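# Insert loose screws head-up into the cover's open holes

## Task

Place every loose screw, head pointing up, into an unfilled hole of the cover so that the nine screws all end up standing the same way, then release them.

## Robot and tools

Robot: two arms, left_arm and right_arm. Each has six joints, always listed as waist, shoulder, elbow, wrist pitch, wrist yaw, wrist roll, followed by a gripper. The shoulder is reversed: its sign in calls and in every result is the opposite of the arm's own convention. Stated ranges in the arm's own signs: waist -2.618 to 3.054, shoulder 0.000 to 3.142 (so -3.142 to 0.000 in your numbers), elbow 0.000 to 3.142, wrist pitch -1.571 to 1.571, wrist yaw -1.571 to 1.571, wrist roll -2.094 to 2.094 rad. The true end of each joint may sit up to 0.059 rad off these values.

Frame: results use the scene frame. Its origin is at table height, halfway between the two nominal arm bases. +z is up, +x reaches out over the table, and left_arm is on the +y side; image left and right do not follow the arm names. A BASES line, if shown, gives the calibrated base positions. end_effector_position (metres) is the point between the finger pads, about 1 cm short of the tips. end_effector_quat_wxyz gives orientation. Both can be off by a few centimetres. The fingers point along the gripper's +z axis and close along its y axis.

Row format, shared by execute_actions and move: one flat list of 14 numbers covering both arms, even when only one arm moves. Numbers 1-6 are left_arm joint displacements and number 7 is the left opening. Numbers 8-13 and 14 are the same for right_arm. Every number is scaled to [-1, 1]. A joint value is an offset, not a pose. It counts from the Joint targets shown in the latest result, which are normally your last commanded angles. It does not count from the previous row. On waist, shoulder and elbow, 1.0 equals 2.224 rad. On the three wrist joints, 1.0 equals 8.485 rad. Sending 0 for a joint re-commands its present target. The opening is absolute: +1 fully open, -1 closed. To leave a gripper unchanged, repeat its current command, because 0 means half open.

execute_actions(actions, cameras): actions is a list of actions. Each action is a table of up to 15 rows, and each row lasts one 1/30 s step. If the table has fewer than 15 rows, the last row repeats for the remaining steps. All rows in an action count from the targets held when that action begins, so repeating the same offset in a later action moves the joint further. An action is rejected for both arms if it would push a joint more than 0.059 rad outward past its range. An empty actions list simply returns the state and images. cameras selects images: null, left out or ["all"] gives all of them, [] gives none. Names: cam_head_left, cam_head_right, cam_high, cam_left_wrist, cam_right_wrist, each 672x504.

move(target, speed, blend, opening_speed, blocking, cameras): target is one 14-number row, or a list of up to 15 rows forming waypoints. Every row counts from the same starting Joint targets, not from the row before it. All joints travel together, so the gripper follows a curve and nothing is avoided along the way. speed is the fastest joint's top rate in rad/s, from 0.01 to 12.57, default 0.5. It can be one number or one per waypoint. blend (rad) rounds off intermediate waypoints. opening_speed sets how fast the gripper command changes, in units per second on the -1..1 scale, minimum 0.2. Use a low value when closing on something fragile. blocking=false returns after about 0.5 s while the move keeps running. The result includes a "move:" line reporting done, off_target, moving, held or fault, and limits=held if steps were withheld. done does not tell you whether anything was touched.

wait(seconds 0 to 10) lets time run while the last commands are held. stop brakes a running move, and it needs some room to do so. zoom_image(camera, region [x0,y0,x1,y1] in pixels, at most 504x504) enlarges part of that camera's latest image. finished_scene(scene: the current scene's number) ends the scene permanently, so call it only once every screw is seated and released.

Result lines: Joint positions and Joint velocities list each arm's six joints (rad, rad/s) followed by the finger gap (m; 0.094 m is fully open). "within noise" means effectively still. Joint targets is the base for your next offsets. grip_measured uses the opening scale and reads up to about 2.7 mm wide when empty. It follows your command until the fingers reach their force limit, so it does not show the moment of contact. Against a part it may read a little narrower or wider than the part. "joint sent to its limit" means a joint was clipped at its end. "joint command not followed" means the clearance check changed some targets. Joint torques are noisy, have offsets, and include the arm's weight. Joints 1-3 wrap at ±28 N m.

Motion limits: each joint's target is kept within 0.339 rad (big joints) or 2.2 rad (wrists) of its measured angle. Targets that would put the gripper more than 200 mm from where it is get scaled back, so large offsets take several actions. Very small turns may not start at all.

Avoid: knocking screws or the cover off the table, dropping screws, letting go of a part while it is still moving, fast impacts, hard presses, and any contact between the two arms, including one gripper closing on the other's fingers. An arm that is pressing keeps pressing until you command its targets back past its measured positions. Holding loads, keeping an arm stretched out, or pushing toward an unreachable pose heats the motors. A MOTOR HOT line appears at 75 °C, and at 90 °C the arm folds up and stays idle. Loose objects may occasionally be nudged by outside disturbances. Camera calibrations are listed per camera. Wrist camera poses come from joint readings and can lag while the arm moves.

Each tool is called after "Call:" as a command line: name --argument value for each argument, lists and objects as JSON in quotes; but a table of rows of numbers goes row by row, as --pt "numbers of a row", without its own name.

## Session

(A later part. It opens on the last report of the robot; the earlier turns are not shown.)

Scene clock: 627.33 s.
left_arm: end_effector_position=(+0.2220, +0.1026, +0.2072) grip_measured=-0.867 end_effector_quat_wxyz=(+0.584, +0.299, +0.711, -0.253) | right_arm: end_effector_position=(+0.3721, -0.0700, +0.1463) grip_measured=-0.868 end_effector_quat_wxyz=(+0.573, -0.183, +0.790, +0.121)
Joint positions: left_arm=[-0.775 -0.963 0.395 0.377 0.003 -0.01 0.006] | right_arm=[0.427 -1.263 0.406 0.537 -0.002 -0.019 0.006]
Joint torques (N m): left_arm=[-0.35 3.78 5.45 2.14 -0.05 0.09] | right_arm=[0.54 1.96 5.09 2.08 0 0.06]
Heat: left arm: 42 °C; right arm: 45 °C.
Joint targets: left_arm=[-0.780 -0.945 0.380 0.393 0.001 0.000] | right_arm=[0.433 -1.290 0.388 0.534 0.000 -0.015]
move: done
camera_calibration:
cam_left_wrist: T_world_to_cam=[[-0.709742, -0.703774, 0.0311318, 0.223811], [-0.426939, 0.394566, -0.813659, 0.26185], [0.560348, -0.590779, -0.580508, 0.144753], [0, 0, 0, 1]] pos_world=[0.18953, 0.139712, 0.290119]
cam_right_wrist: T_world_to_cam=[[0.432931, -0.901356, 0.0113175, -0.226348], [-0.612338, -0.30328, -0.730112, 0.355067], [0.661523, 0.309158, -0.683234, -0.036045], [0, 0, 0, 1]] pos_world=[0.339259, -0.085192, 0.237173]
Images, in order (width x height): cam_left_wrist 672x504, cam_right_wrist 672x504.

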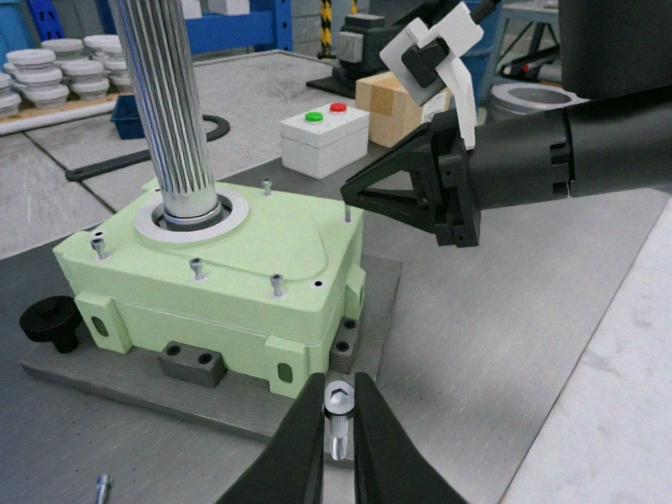

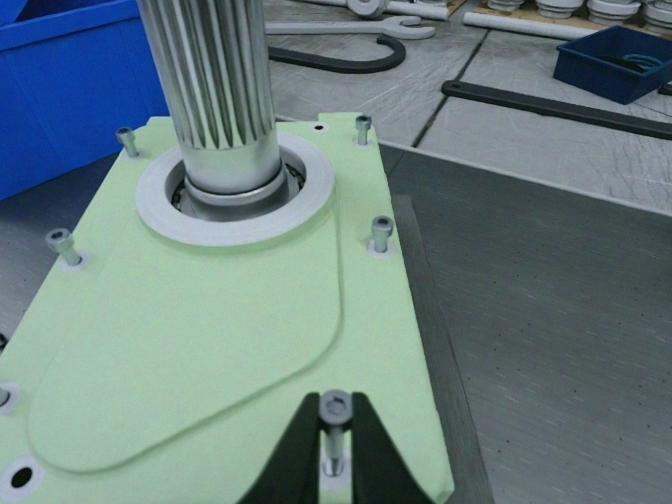

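Call:
move --target '[0,0,0,0,0,0,-1,0,-0.0081,-0.0072,0.0006,0,0,-1]' --speed 0.06 --cameras '["cam_left_wrist","cam_right_wrist"]'

Call:
zoom_image --camera "cam_left_wrist" --region '[290, 150, 390, 250]'

Call:
zoom_image --camera "cam_right_wrist" --region '[280, 380, 400, 500]'

Scene clock: 635.40 s.
left_arm: end_effector_position=(+0.2220, +0.1026, +0.2072) grip_measured=-0.867 end_effector_quat_wxyz=(+0.584, +0.299, +0.711, -0.253) | right_arm: end_effector_position=(+0.3721, -0.0700, +0.1452) grip_measured=-0.868 end_effector_quat_wxyz=(+0.578, -0.182, +0.786, +0.122)
Joint positions: left_arm=[-0.775 -0.963 0.395 0.377 0.003 -0.01 0.006] | right_arm=[0.427 -1.273 0.393 0.574 -0.002 -0.019 0.006]
Joint torques (N m): left_arm=[-0.43 3.64 5.44 2.16 -0.03 0.09] | right_arm=[0.55 1.42 4.82 1.7 0 0.06]
Heat: left arm: 42 °C; right arm: 45 °C.
Joint targets: left_arm=[-0.780 -0.945 0.380 0.393 0.001 0.000] | right_arm=[0.433 -1.308 0.372 0.539 0.000 -0.015]
move: done
camera_calibration:
cam_left_wrist: T_world_to_cam=[[-0.709742, -0.703774, 0.0311318, 0.223811], [-0.426939, 0.394566, -0.813659, 0.26185], [0.560348, -0.590779, -0.580508, 0.144753], [0, 0, 0, 1]] pos_world=[0.18953, 0.139712, 0.290119]
cam_right_wrist: T_world_to_cam=[[0.432817, -0.901409, 0.0114655, -0.226348], [-0.603994, -0.299406, -0.738611, 0.352618], [0.669224, 0.312758, -0.674034, -0.040771], [0, 0, 0, 1]] pos_world=[0.338232, -0.0857046, 0.235562]
Images, in order (width x height): cam_left_wrist 672x504, cam_right_wrist 672x504.

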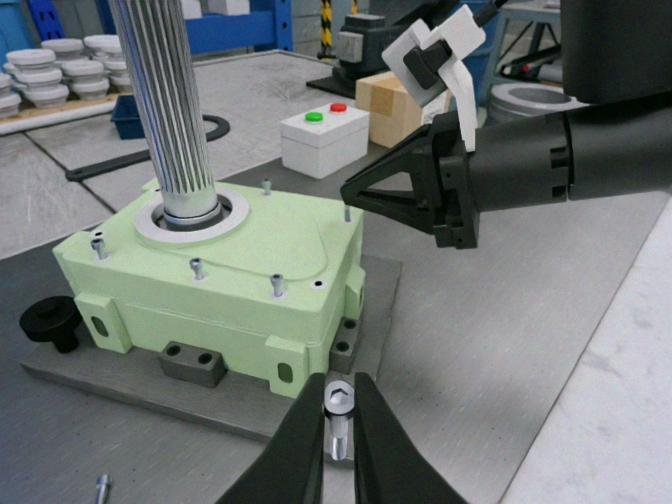

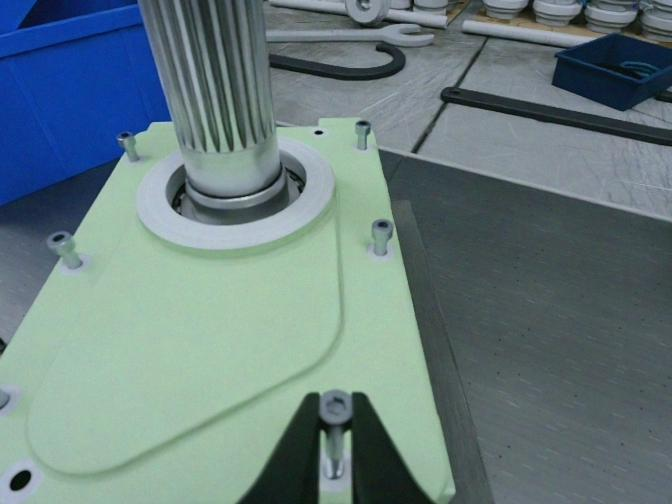

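Scaled by 5.040 from the camera's 672x504 image, which has a finer 960x720 frame.

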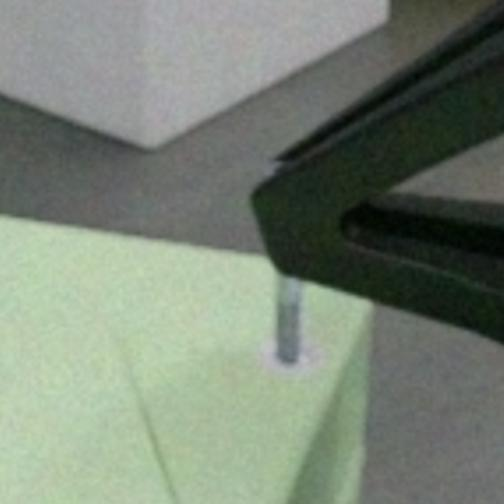

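Scaled by 4.200 from the camera's 672x504 image, which has a finer 960x720 frame.

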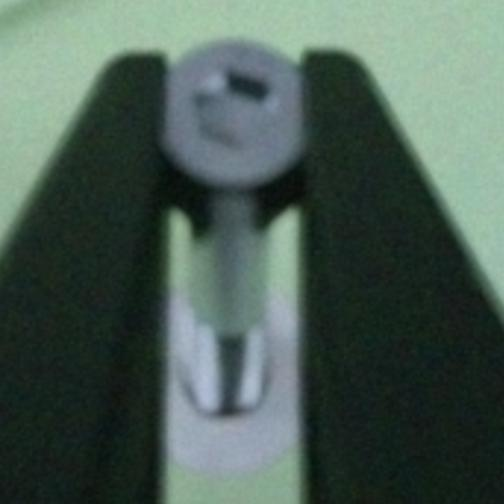

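Call:
move --target '[0,0,0,0,0,0,-1,0,0,0,0,0,0,-0.72]' --opening_speed 0.3 --cameras '["cam_left_wrist","cam_right_wrist"]'

Call:
zoom_image --camera "cam_left_wrist" --region '[240, 150, 390, 300]'

Scene clock: 643.27 s.
left_arm: end_effector_position=(+0.2220, +0.1026, +0.2072) grip_measured=-0.867 end_effector_quat_wxyz=(+0.584, +0.299, +0.711, -0.253) | right_arm: end_effector_position=(+0.3712, -0.0704, +0.1321) grip_measured=-0.722 end_effector_quat_wxyz=(+0.561, -0.185, +0.798, +0.119)
Joint positions: left_arm=[-0.775 -0.963 0.395 0.377 0.003 -0.01 0.006] | right_arm=[0.427 -1.297 0.393 0.555 -0.002 -0.019 0.013]
Joint torques (N m): left_arm=[-0.36 3.77 5.42 2.15 -0.06 0.08] | right_arm=[0.54 3.44 4.71 1.89 0 0.06]
Heat: left arm: 43 °C; right arm: 43 °C.
Joint targets: left_arm=[-0.780 -0.945 0.380 0.393 0.001 0.000] | right_arm=[0.433 -1.308 0.372 0.539 0.000 -0.015]
move: done
camera_calibration:
cam_left_wrist: T_world_to_cam=[[-0.709742, -0.703774, 0.0311318, 0.223811], [-0.426939, 0.394566, -0.813659, 0.26185], [0.560348, -0.590779, -0.580508, 0.144753], [0, 0, 0, 1]] pos_world=[0.18953, 0.139712, 0.290119]
cam_right_wrist: T_world_to_cam=[[0.433252, -0.901207, 0.0109065, -0.226223], [-0.632068, -0.312446, -0.709132, 0.347878], [0.642482, 0.300339, -0.704991, -0.0356898], [0, 0, 0, 1]] pos_world=[0.340824, -0.0844617, 0.223998]
Images, in order (width x height): cam_left_wrist 672x504, cam_right_wrist 672x504.

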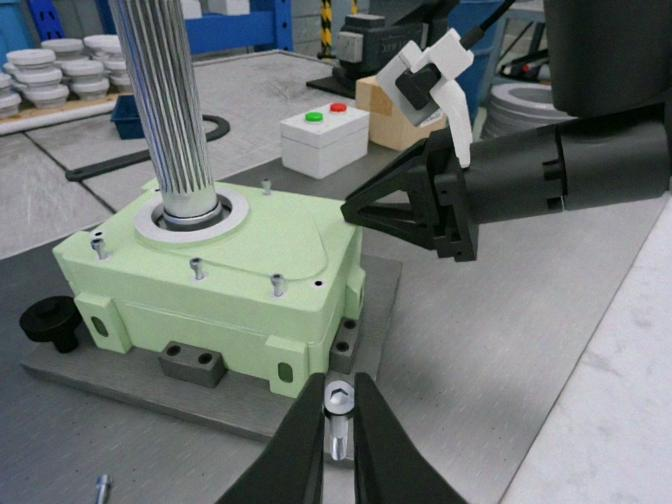

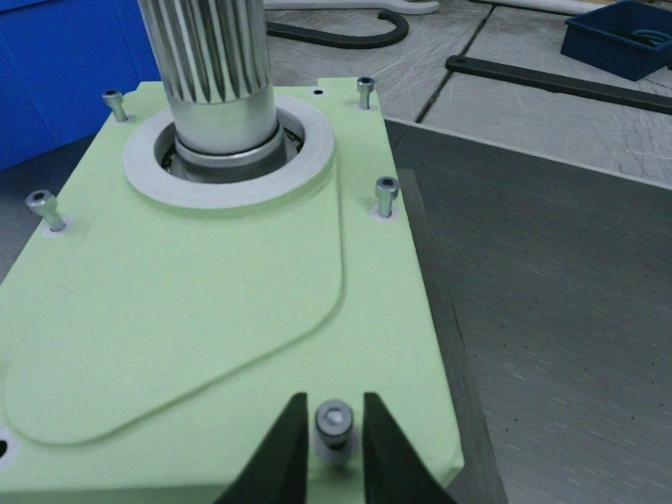

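Scaled by 3.360 from the camera's 672x504 image, which has a finer 960x720 frame.

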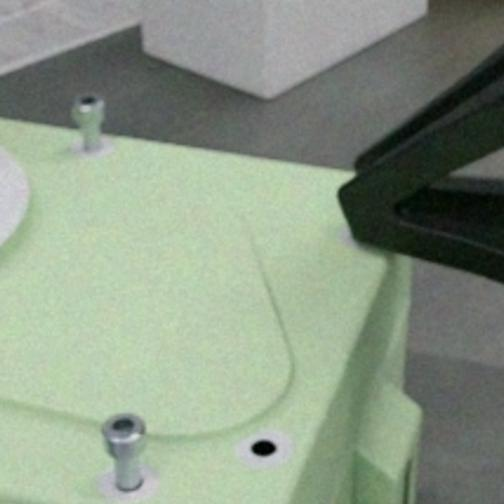

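Call:
move --pt "0 0 0 0 0 0 -1 0 0 0 0 0 0 -0.6" --pt "0 0 0 0 0 0 -1 0 0.0742 0.0701 -0.0274 0 0 -0.6" --pt "0 0 0 0 0 0 -1 0 0.149 0.0036 -0.0172 0 0 -0.6" --speed '[0.1,0.3,0.4]' --opening_speed 0.5

Scene clock: 669.47 s.
left_arm: end_effector_position=(+0.2220, +0.1026, +0.2072) grip_measured=-0.867 end_effector_quat_wxyz=(+0.584, +0.299, +0.711, -0.253) | right_arm: end_effector_position=(+0.3489, -0.0808, +0.2018) grip_measured=-0.602 end_effector_quat_wxyz=(+0.617, -0.175, +0.756, +0.131)
Joint positions: left_arm=[-0.775 -0.963 0.395 0.377 0.003 -0.01 0.006] | right_arm=[0.427 -0.994 0.402 0.385 -0.002 -0.019 0.019]
Joint torques (N m): left_arm=[-0.23 3.67 5.41 2.14 -0.04 0.08] | right_arm=[0.54 4.04 5.41 2.28 0 0.05]
Heat: left arm: 43 °C; right arm: 42 °C.
Joint targets: left_arm=[-0.780 -0.945 0.380 0.393 0.001 0.000] | right_arm=[0.433 -0.976 0.380 0.393 0.000 -0.015]
move: done
camera_calibration:
cam_left_wrist: T_world_to_cam=[[-0.709742, -0.703774, 0.0311318, 0.223811], [-0.426939, 0.394566, -0.813659, 0.26185], [0.560348, -0.590779, -0.580508, 0.144753], [0, 0, 0, 1]] pos_world=[0.18953, 0.139712, 0.290119]
cam_right_wrist: T_world_to_cam=[[0.431627, -0.901967, 0.0124039, -0.226427], [-0.534486, -0.266802, -0.801961, 0.368246], [0.726651, 0.339518, -0.597248, -0.0170205], [0, 0, 0, 1]] pos_world=[0.306923, -0.100202, 0.287962]

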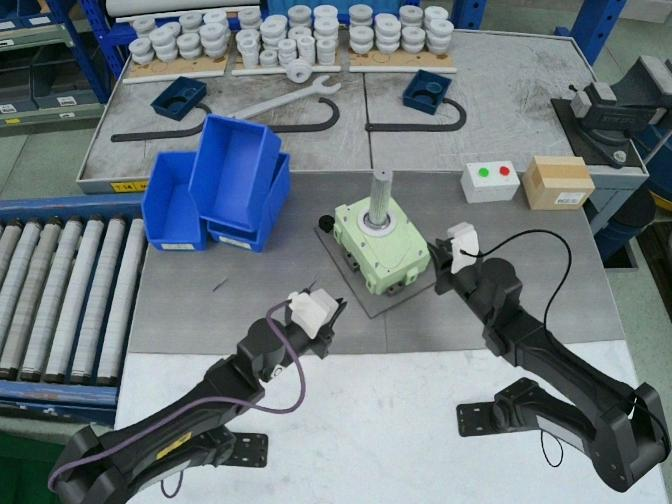

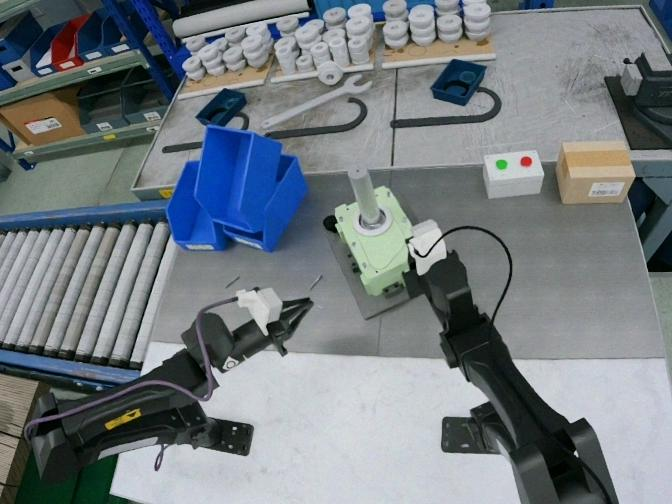

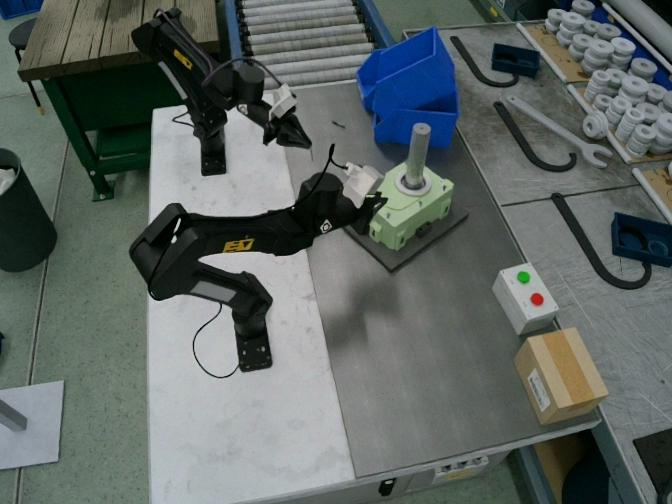

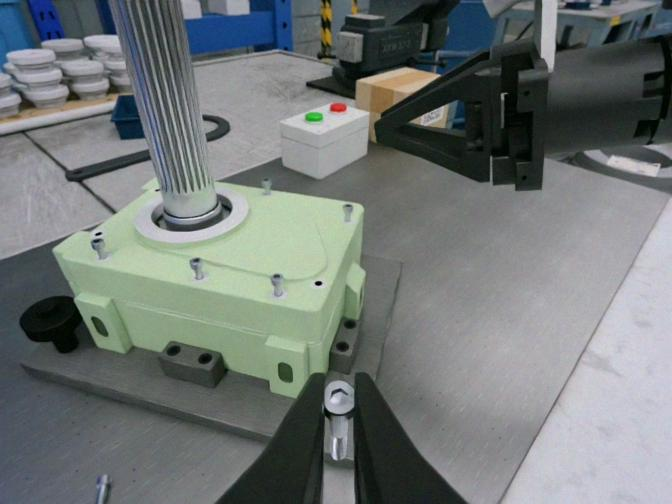

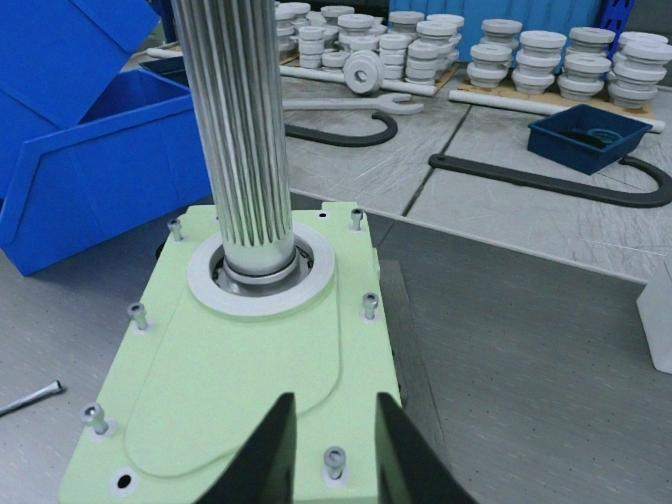

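Call:
move --pt "0 0 0 0 0 0 -1 0.0868 0.311 0.0436 -0.0995 0 0 -0.6" --pt "0.0175 -0.2630 0.2280 -0.0184 0 0 -1 0.0868 0.311 0.0436 -0.0995 0 0 -0.6" --speed 0.5 --cameras '["cam_left_wrist","cam_right_wrist"]'

Call:
zoom_image --camera "cam_left_wrist" --region '[270, 300, 410, 504]'

Scene clock: 780.20 s.
left_arm: end_effector_position=(+0.3094, +0.0314, +0.1821) grip_measured=-0.867 end_effector_quat_wxyz=(+0.508, +0.312, +0.774, -0.212) | right_arm: end_effector_position=(+0.2198, -0.0903, +0.2197) grip_measured=-0.602 end_effector_quat_wxyz=(+0.570, -0.255, +0.761, +0.179)
Joint positions: left_arm=[-0.746 -1.515 0.857 0.253 0.003 -0.01 0.006] | right_arm=[0.619 -0.299 0.443 -0.435 -0.001 -0.019 0.019]
Joint torques (N m): left_arm=[0.4 5.64 8.87 1.82 -0.06 0.08] | right_arm=[0.64 -0.68 9.26 1.95 0 0.05]
Heat: left arm: 43 °C; right arm: 48 °C.
Joint targets: left_arm=[-0.741 -1.530 0.888 0.237 0.001 0.000] | right_arm=[0.627 -0.284 0.477 -0.451 0.000 -0.015]
move: done
camera_calibration:
cam_left_wrist: T_world_to_cam=[[-0.684592, -0.728407, 0.0275252, 0.230187], [-0.552583, 0.493977, -0.671296, 0.316645], [0.47538, -0.474774, -0.740678, 0.0908775], [0, 0, 0, 1]] pos_world=[0.289356, 0.0544006, 0.273538]
cam_right_wrist: T_world_to_cam=[[0.59659, -0.802465, 0.0114249, -0.206585], [-0.526247, -0.401905, -0.749357, 0.285511], [0.605924, 0.441046, -0.662068, 0.140676], [0, 0, 0, 1]] pos_world=[0.188257, -0.113074, 0.309447]
Images, in order (width x height): cam_left_wrist 672x504, cam_right_wrist 672x504.

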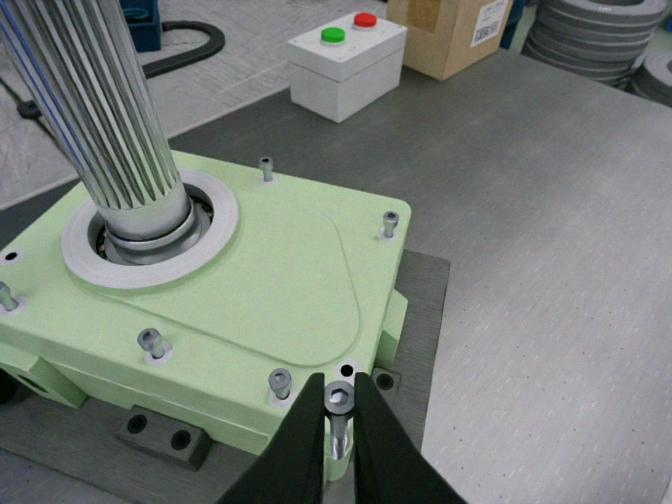

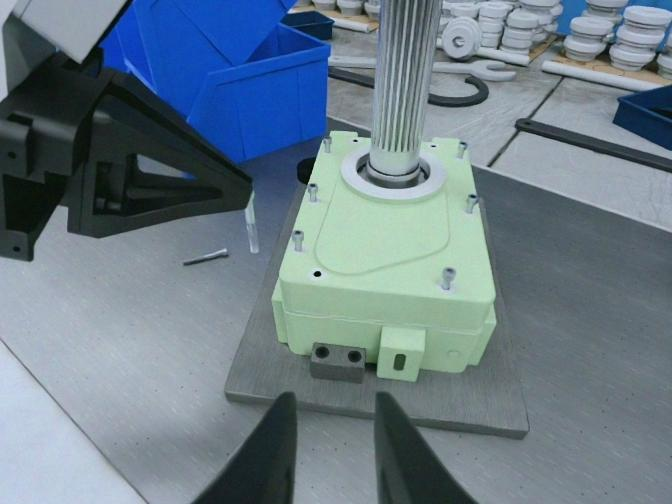

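Scaled by 2.471 from the camera's 672x504 image, which has a finer 960x720 frame.

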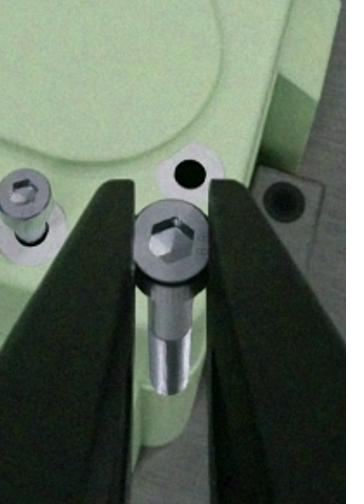

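Call:
zoom_image --camera "cam_right_wrist" --region '[200, 170, 360, 290]'

Scaled by 3.150 from the camera's 672x504 image, which has a finer 960x720 frame.

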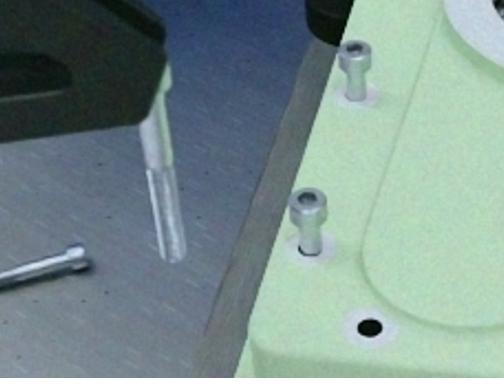

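Call:
move --target '[-0.009,-0.0827,0.0288,0.0194,0,0,-1,0,0,0,0,0,0,-0.6]' --speed 0.2 --cameras '["cam_left_wrist","cam_right_wrist"]'

Call:
zoom_image --camera "cam_left_wrist" --region '[280, 370, 400, 490]'

Call:
zoom_image --camera "cam_right_wrist" --region '[260, 200, 380, 320]'

Scene clock: 821.80 s.
left_arm: end_effector_position=(+0.3330, +0.0036, +0.1609) grip_measured=-0.867 end_effector_quat_wxyz=(+0.516, +0.313, +0.768, -0.217) | right_arm: end_effector_position=(+0.2198, -0.0903, +0.2197) grip_measured=-0.602 end_effector_quat_wxyz=(+0.570, -0.255, +0.761, +0.179)
Joint positions: left_arm=[-0.753 -1.692 0.925 0.384 0.003 -0.01 0.006] | right_arm=[0.619 -0.299 0.443 -0.435 -0.001 -0.019 0.019]
Joint torques (N m): left_arm=[-0.55 6.43 8.36 2.13 -0.02 0.08] | right_arm=[0.62 -0.68 9.26 1.95 0 0.06]
Heat: left arm: 40 °C; right arm: 43 °C.
Joint targets: left_arm=[-0.761 -1.714 0.952 0.401 0.001 0.000] | right_arm=[0.627 -0.284 0.477 -0.451 0.000 -0.015]
move: done
camera_calibration:
cam_left_wrist: T_world_to_cam=[[-0.689969, -0.7233, 0.0279126, 0.228331], [-0.538686, 0.487341, -0.687252, 0.327126], [0.483487, -0.489219, -0.725883, 0.0457419], [0, 0, 0, 1]] pos_world=[0.311644, 0.0281077, 0.251648]
cam_right_wrist: T_world_to_cam=[[0.596547, -0.802497, 0.0114217, -0.206578], [-0.526518, -0.402056, -0.749086, 0.285387], [0.605731, 0.440851, -0.662375, 0.140719], [0, 0, 0, 1]] pos_world=[0.188258, -0.113073, 0.309348]
Images, in order (width x height): cam_left_wrist 672x504, cam_right_wrist 672x504.

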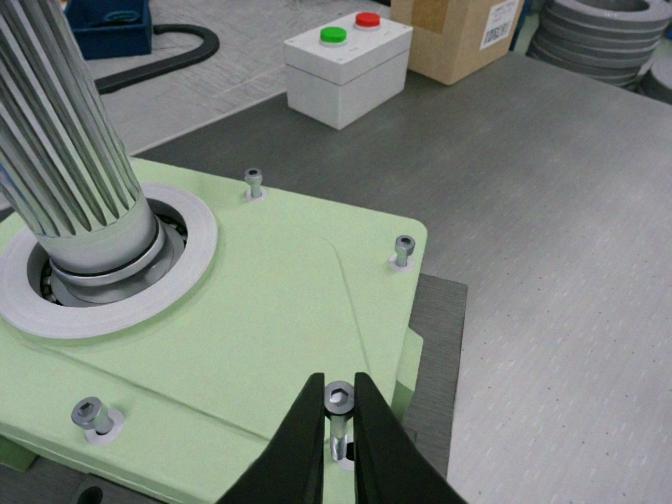

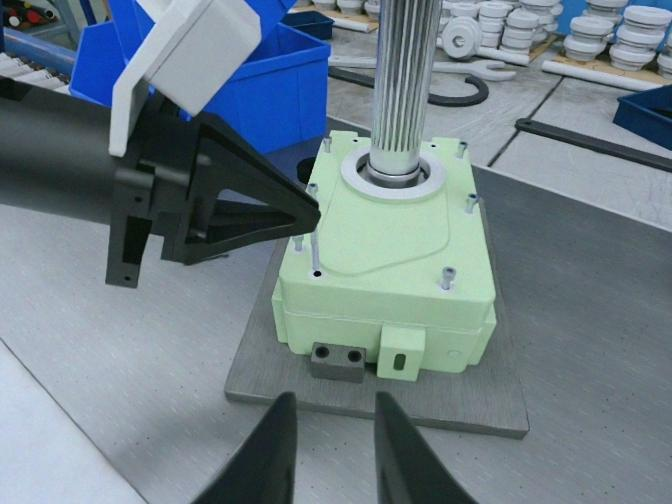

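Scaled by 4.200 from the camera's 672x504 image, which has a finer 960x720 frame.

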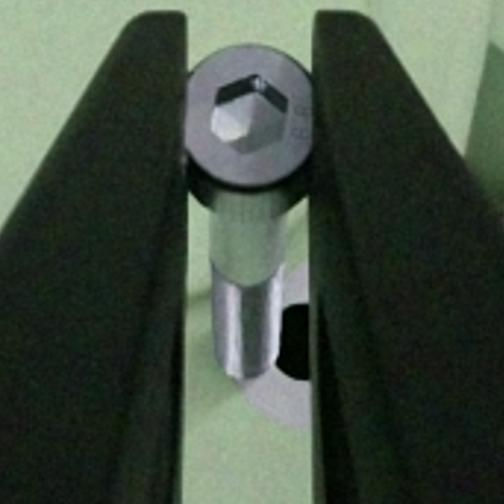

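Scaled by 4.200 from the camera's 672x504 image, which has a finer 960x720 frame.

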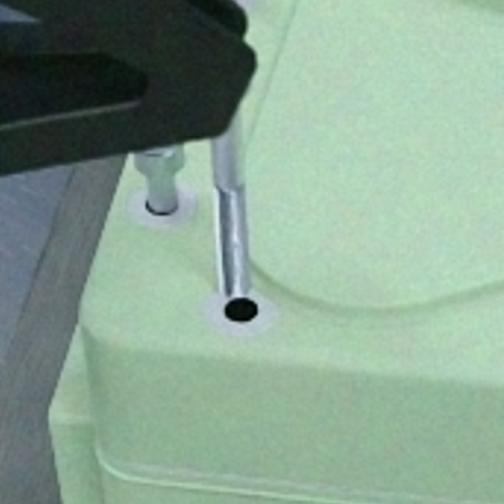

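Call:
move --target '[-0.0045,0,-0.0279,0.0044,0,0,-1,0,0,0,0,0,0,-0.6]' --speed 0.1 --cameras '["cam_left_wrist","cam_right_wrist"]'

Call:
zoom_image --camera "cam_left_wrist" --region '[280, 370, 400, 490]'

Call:
zoom_image --camera "cam_right_wrist" --region '[260, 200, 380, 320]'

Scene clock: 849.50 s.
left_arm: end_effector_position=(+0.3283, +0.0002, +0.1607) grip_measured=-0.867 end_effector_quat_wxyz=(+0.521, +0.315, +0.761, -0.223) | right_arm: end_effector_position=(+0.2198, -0.0903, +0.2197) grip_measured=-0.602 end_effector_quat_wxyz=(+0.570, -0.255, +0.761, +0.179)
Joint positions: left_arm=[-0.765 -1.692 0.905 0.422 0.003 -0.01 0.006] | right_arm=[0.619 -0.299 0.443 -0.435 -0.001 -0.019 0.019]
Joint torques (N m): left_arm=[-0.54 6.39 4.86 2.1 -0.04 0.06] | right_arm=[0.62 -0.69 9.26 1.96 0 0.06]
Heat: left arm: 40 °C; right arm: 43 °C.
Joint targets: left_arm=[-0.771 -1.714 0.890 0.439 0.001 0.000] | right_arm=[0.627 -0.284 0.477 -0.451 0.000 -0.015]
move: done
camera_calibration:
cam_left_wrist: T_world_to_cam=[[-0.698562, -0.714992, 0.0282437, 0.225365], [-0.524338, 0.484632, -0.700144, 0.323518], [0.486909, -0.503903, -0.713443, 0.0431876], [0, 0, 0, 1]] pos_world=[0.306036, 0.0261088, 0.250956]
cam_right_wrist: T_world_to_cam=[[0.596547, -0.802497, 0.0114217, -0.206578], [-0.526518, -0.402056, -0.749086, 0.285387], [0.605731, 0.440851, -0.662375, 0.140719], [0, 0, 0, 1]] pos_world=[0.188258, -0.113073, 0.309348]
Images, in order (width x height): cam_left_wrist 672x504, cam_right_wrist 672x504.

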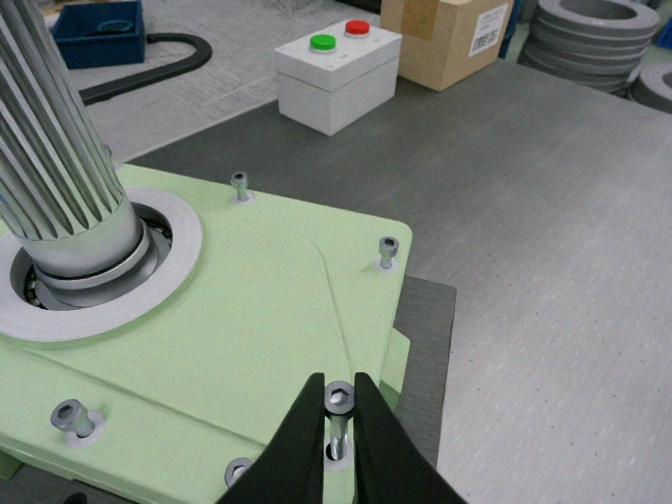

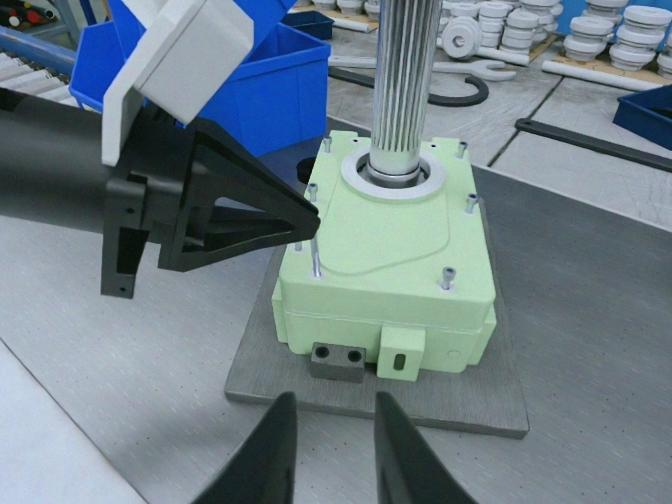

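Scaled by 4.200 from the camera's 672x504 image, which has a finer 960x720 frame.

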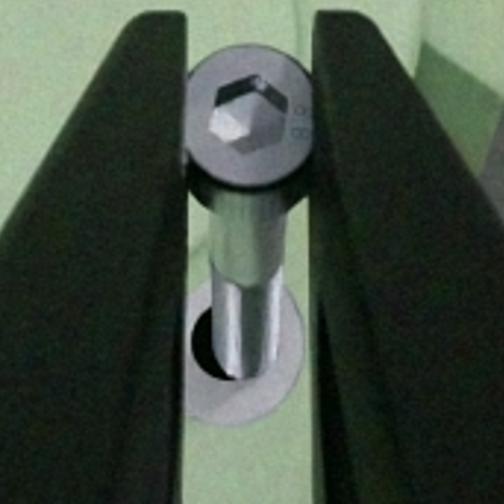

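Scaled by 4.200 from the camera's 672x504 image, which has a finer 960x720 frame.

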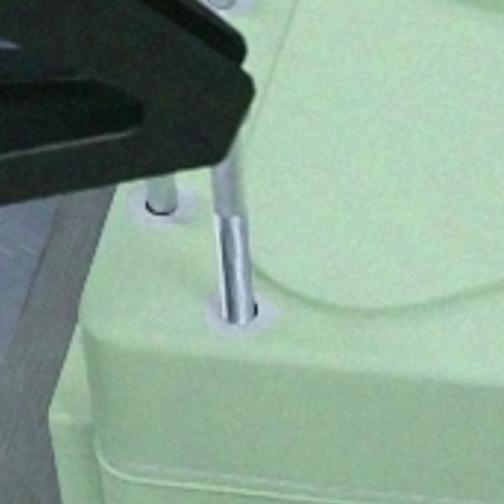

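Call:
move --target '[0.0072,-0.0018,0,0.0011,0,0,-1,0,0,0,0,0,0,-0.6]' --speed 0.1 --cameras '["cam_left_wrist","cam_right_wrist"]'

Call:
zoom_image --camera "cam_left_wrist" --region '[280, 370, 400, 490]'

Call:
zoom_image --camera "cam_right_wrist" --region '[260, 200, 380, 320]'

Scene clock: 868.50 s.
left_arm: end_effector_position=(+0.3305, +0.0012, +0.1629) grip_measured=-0.867 end_effector_quat_wxyz=(+0.526, +0.312, +0.759, -0.223) | right_arm: end_effector_position=(+0.2198, -0.0903, +0.2197) grip_measured=-0.602 end_effector_quat_wxyz=(+0.570, -0.255, +0.761, +0.179)
Joint positions: left_arm=[-0.76 -1.692 0.905 0.432 0.003 -0.01 0.006] | right_arm=[0.619 -0.299 0.443 -0.435 -0.001 -0.019 0.019]
Joint torques (N m): left_arm=[0.38 6.08 4.81 2.12 -0.03 0.08] | right_arm=[0.62 -0.68 9.26 1.95 0 0.06]
Heat: left arm: 42 °C; right arm: 43 °C.
Joint targets: left_arm=[-0.755 -1.718 0.890 0.448 0.001 0.000] | right_arm=[0.627 -0.284 0.477 -0.451 0.000 -0.015]
move: done
camera_calibration:
cam_left_wrist: T_world_to_cam=[[-0.695454, -0.718008, 0.02843, 0.226514], [-0.521857, 0.477476, -0.706882, 0.326041], [0.493972, -0.506441, -0.70676, 0.0407878], [0, 0, 0, 1]] pos_world=[0.307529, 0.0276185, 0.25286]
cam_right_wrist: T_world_to_cam=[[0.596547, -0.802497, 0.0114217, -0.206578], [-0.526518, -0.402056, -0.749086, 0.285387], [0.605731, 0.440851, -0.662375, 0.140719], [0, 0, 0, 1]] pos_world=[0.188258, -0.113073, 0.309348]
Images, in order (width x height): cam_left_wrist 672x504, cam_right_wrist 672x504.

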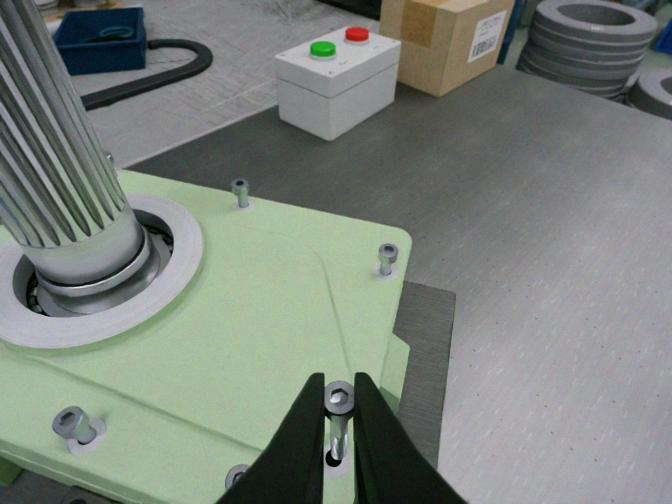

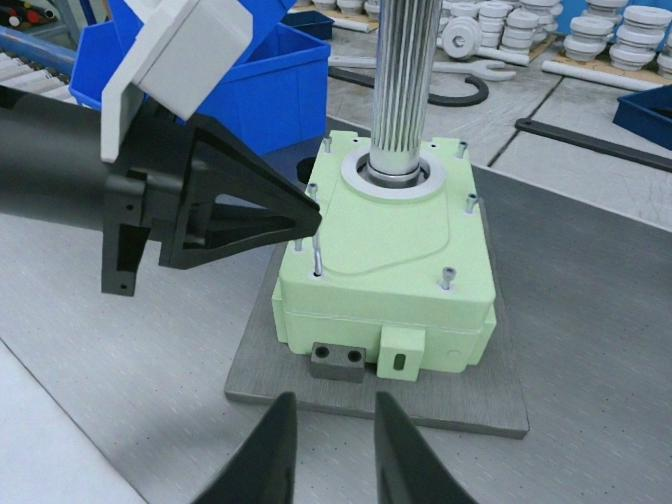

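Scaled by 4.200 from the camera's 672x504 image, which has a finer 960x720 frame.

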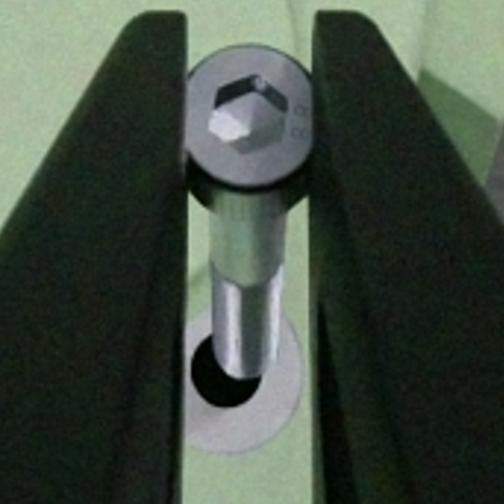

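Scaled by 4.200 from the camera's 672x504 image, which has a finer 960x720 frame.

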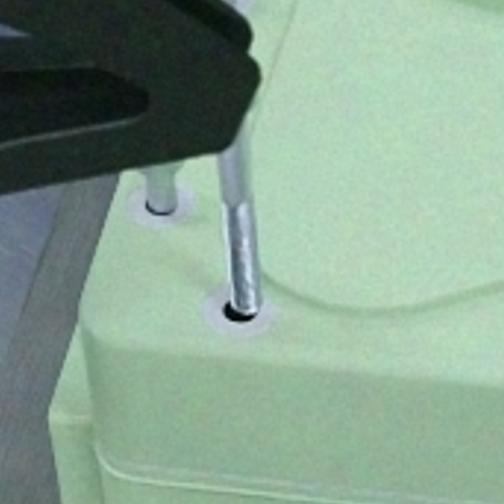

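Call:
zoom_image --camera "cam_right_wrist" --region '[290, 220, 350, 280]'

Scaled by 8.400 from the camera's 672x504 image, which has a finer 960x720 frame.

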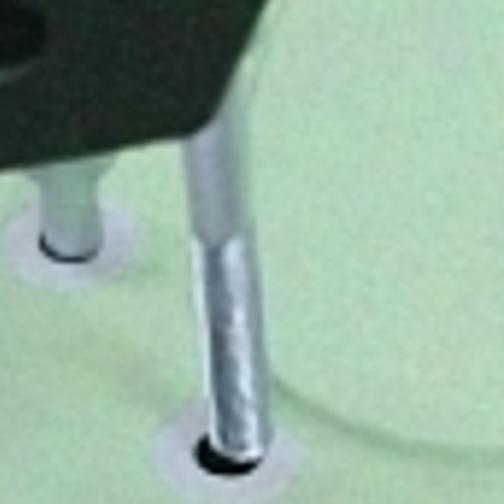

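Call:
move --target '[0.0011,0,0.0291,-0.0104,0,0,-1,0,0,0,0,0,0,-0.6]' --speed 0.1 --cameras '["cam_left_wrist","cam_right_wrist"]'

Call:
zoom_image --camera "cam_left_wrist" --region '[280, 370, 400, 490]'

Call:
zoom_image --camera "cam_right_wrist" --region '[290, 220, 350, 280]'

Scene clock: 895.93 s.
left_arm: end_effector_position=(+0.3312, +0.0021, +0.1603) grip_measured=-0.867 end_effector_quat_wxyz=(+0.514, +0.315, +0.768, -0.218) | right_arm: end_effector_position=(+0.2198, -0.0903, +0.2197) grip_measured=-0.602 end_effector_quat_wxyz=(+0.570, -0.255, +0.761, +0.179)
Joint positions: left_arm=[-0.758 -1.692 0.926 0.38 0.003 -0.01 0.006] | right_arm=[0.619 -0.299 0.443 -0.435 -0.001 -0.019 0.019]
Joint torques (N m): left_arm=[0.42 6.04 8.49 1.77 -0.06 0.03] | right_arm=[0.62 -0.69 9.26 1.96 0 0.06]
Heat: left arm: 41 °C; right arm: 43 °C.
Joint targets: left_arm=[-0.752 -1.718 0.954 0.360 0.001 0.000] | right_arm=[0.627 -0.284 0.477 -0.451 0.000 -0.015]
move: done
camera_calibration:
cam_left_wrist: T_world_to_cam=[[-0.693195, -0.720212, 0.0278497, 0.227082], [-0.537952, 0.491284, -0.685016, 0.325932], [0.479675, -0.489832, -0.727995, 0.0471181], [0, 0, 0, 1]] pos_world=[0.310147, 0.026502, 0.251247]
cam_right_wrist: T_world_to_cam=[[0.596547, -0.802497, 0.0114217, -0.206578], [-0.526518, -0.402056, -0.749086, 0.285387], [0.605731, 0.440851, -0.662375, 0.140719], [0, 0, 0, 1]] pos_world=[0.188258, -0.113073, 0.309348]
Images, in order (width x height): cam_left_wrist 672x504, cam_right_wrist 672x504.

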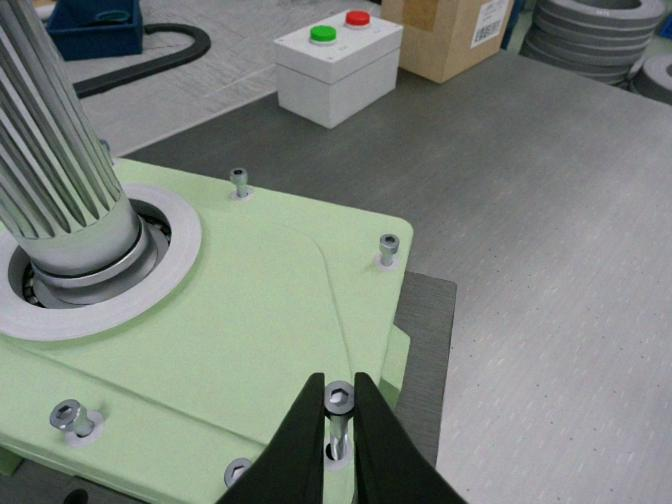

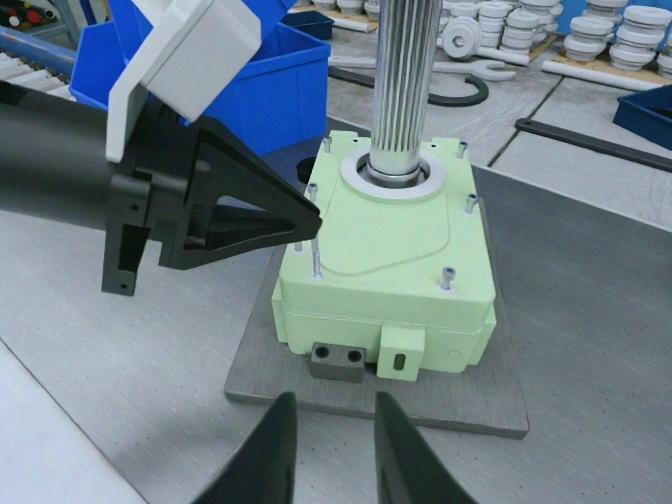

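Scaled by 4.200 from the camera's 672x504 image, which has a finer 960x720 frame.

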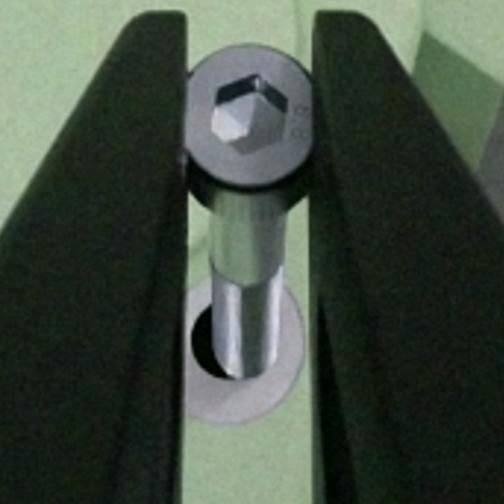

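Scaled by 8.400 from the camera's 672x504 image, which has a finer 960x720 frame.

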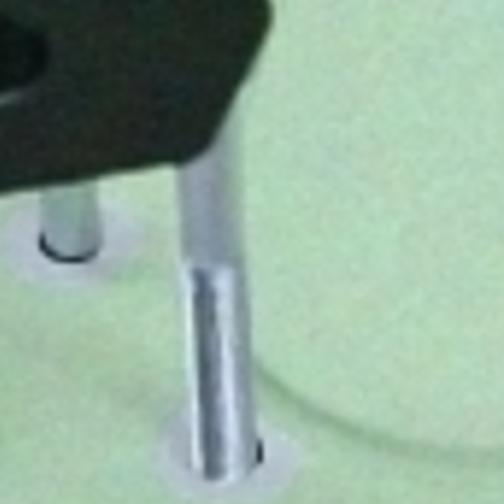

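Call:
move --target '[0.0011,0.0261,0.0045,-0.0015,0,0,-1,0,0,0,0,0,0,-0.6]' --speed 0.1 --cameras '["cam_left_wrist","cam_right_wrist"]'

Call:
zoom_image --camera "cam_left_wrist" --region '[280, 370, 400, 490]'

Call:
zoom_image --camera "cam_right_wrist" --region '[290, 220, 350, 280]'

Scene clock: 918.40 s.
left_arm: end_effector_position=(+0.3322, +0.0024, +0.1606) grip_measured=-0.867 end_effector_quat_wxyz=(+0.511, +0.315, +0.770, -0.216) | right_arm: end_effector_position=(+0.2198, -0.0903, +0.2197) grip_measured=-0.602 end_effector_quat_wxyz=(+0.570, -0.255, +0.761, +0.179)
Joint positions: left_arm=[-0.756 -1.692 0.935 0.364 0.003 -0.01 0.006] | right_arm=[0.619 -0.299 0.443 -0.435 -0.001 -0.019 0.019]
Joint torques (N m): left_arm=[0.36 11.56 8.49 1.75 -0.09 0.09] | right_arm=[0.62 -0.69 9.26 1.95 0 0.06]
Heat: left arm: 40 °C; right arm: 42 °C.
Joint targets: left_arm=[-0.750 -1.660 0.964 0.347 0.001 0.000] | right_arm=[0.627 -0.284 0.477 -0.451 0.000 -0.015]
move: done
camera_calibration:
cam_left_wrist: T_world_to_cam=[[-0.691745, -0.72161, 0.0277255, 0.227653], [-0.542539, 0.49398, -0.679437, 0.327086], [0.476593, -0.48504, -0.733209, 0.0488543], [0, 0, 0, 1]] pos_world=[0.311651, 0.026399, 0.251743]
cam_right_wrist: T_world_to_cam=[[0.596547, -0.802497, 0.0114217, -0.206578], [-0.526518, -0.402056, -0.749086, 0.285387], [0.605731, 0.440851, -0.662375, 0.140719], [0, 0, 0, 1]] pos_world=[0.188258, -0.113073, 0.309348]
Images, in order (width x height): cam_left_wrist 672x504, cam_right_wrist 672x504.

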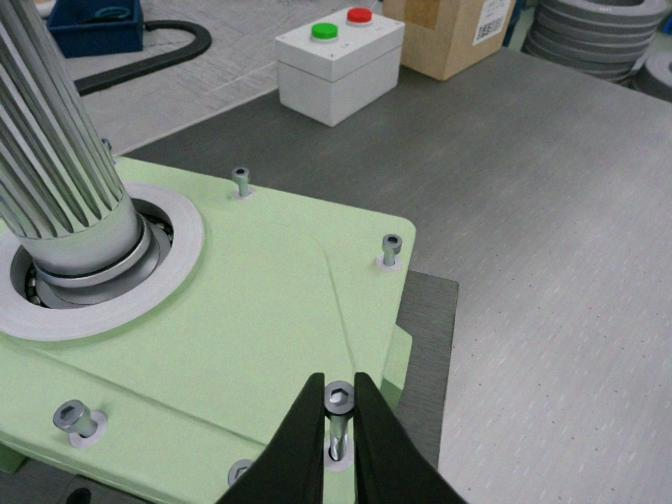

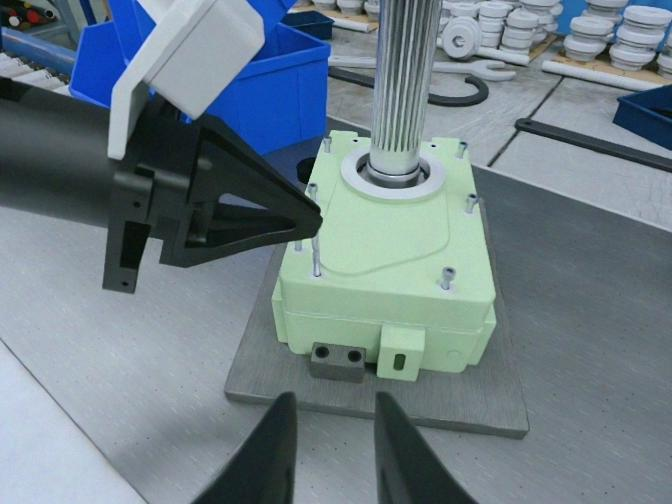

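Scaled by 4.200 from the camera's 672x504 image, which has a finer 960x720 frame.

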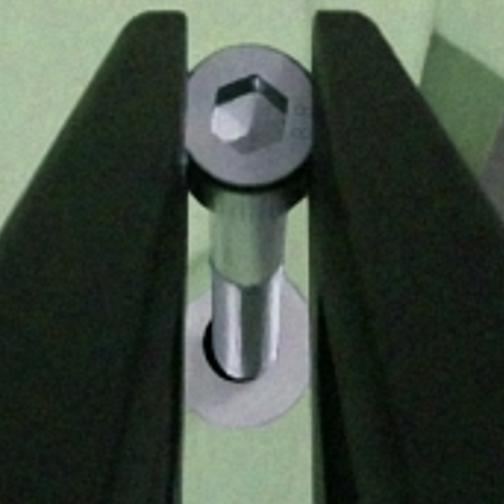

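Scaled by 8.400 from the camera's 672x504 image, which has a finer 960x720 frame.

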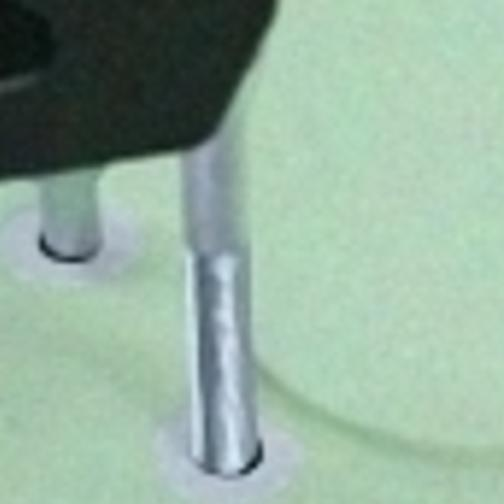

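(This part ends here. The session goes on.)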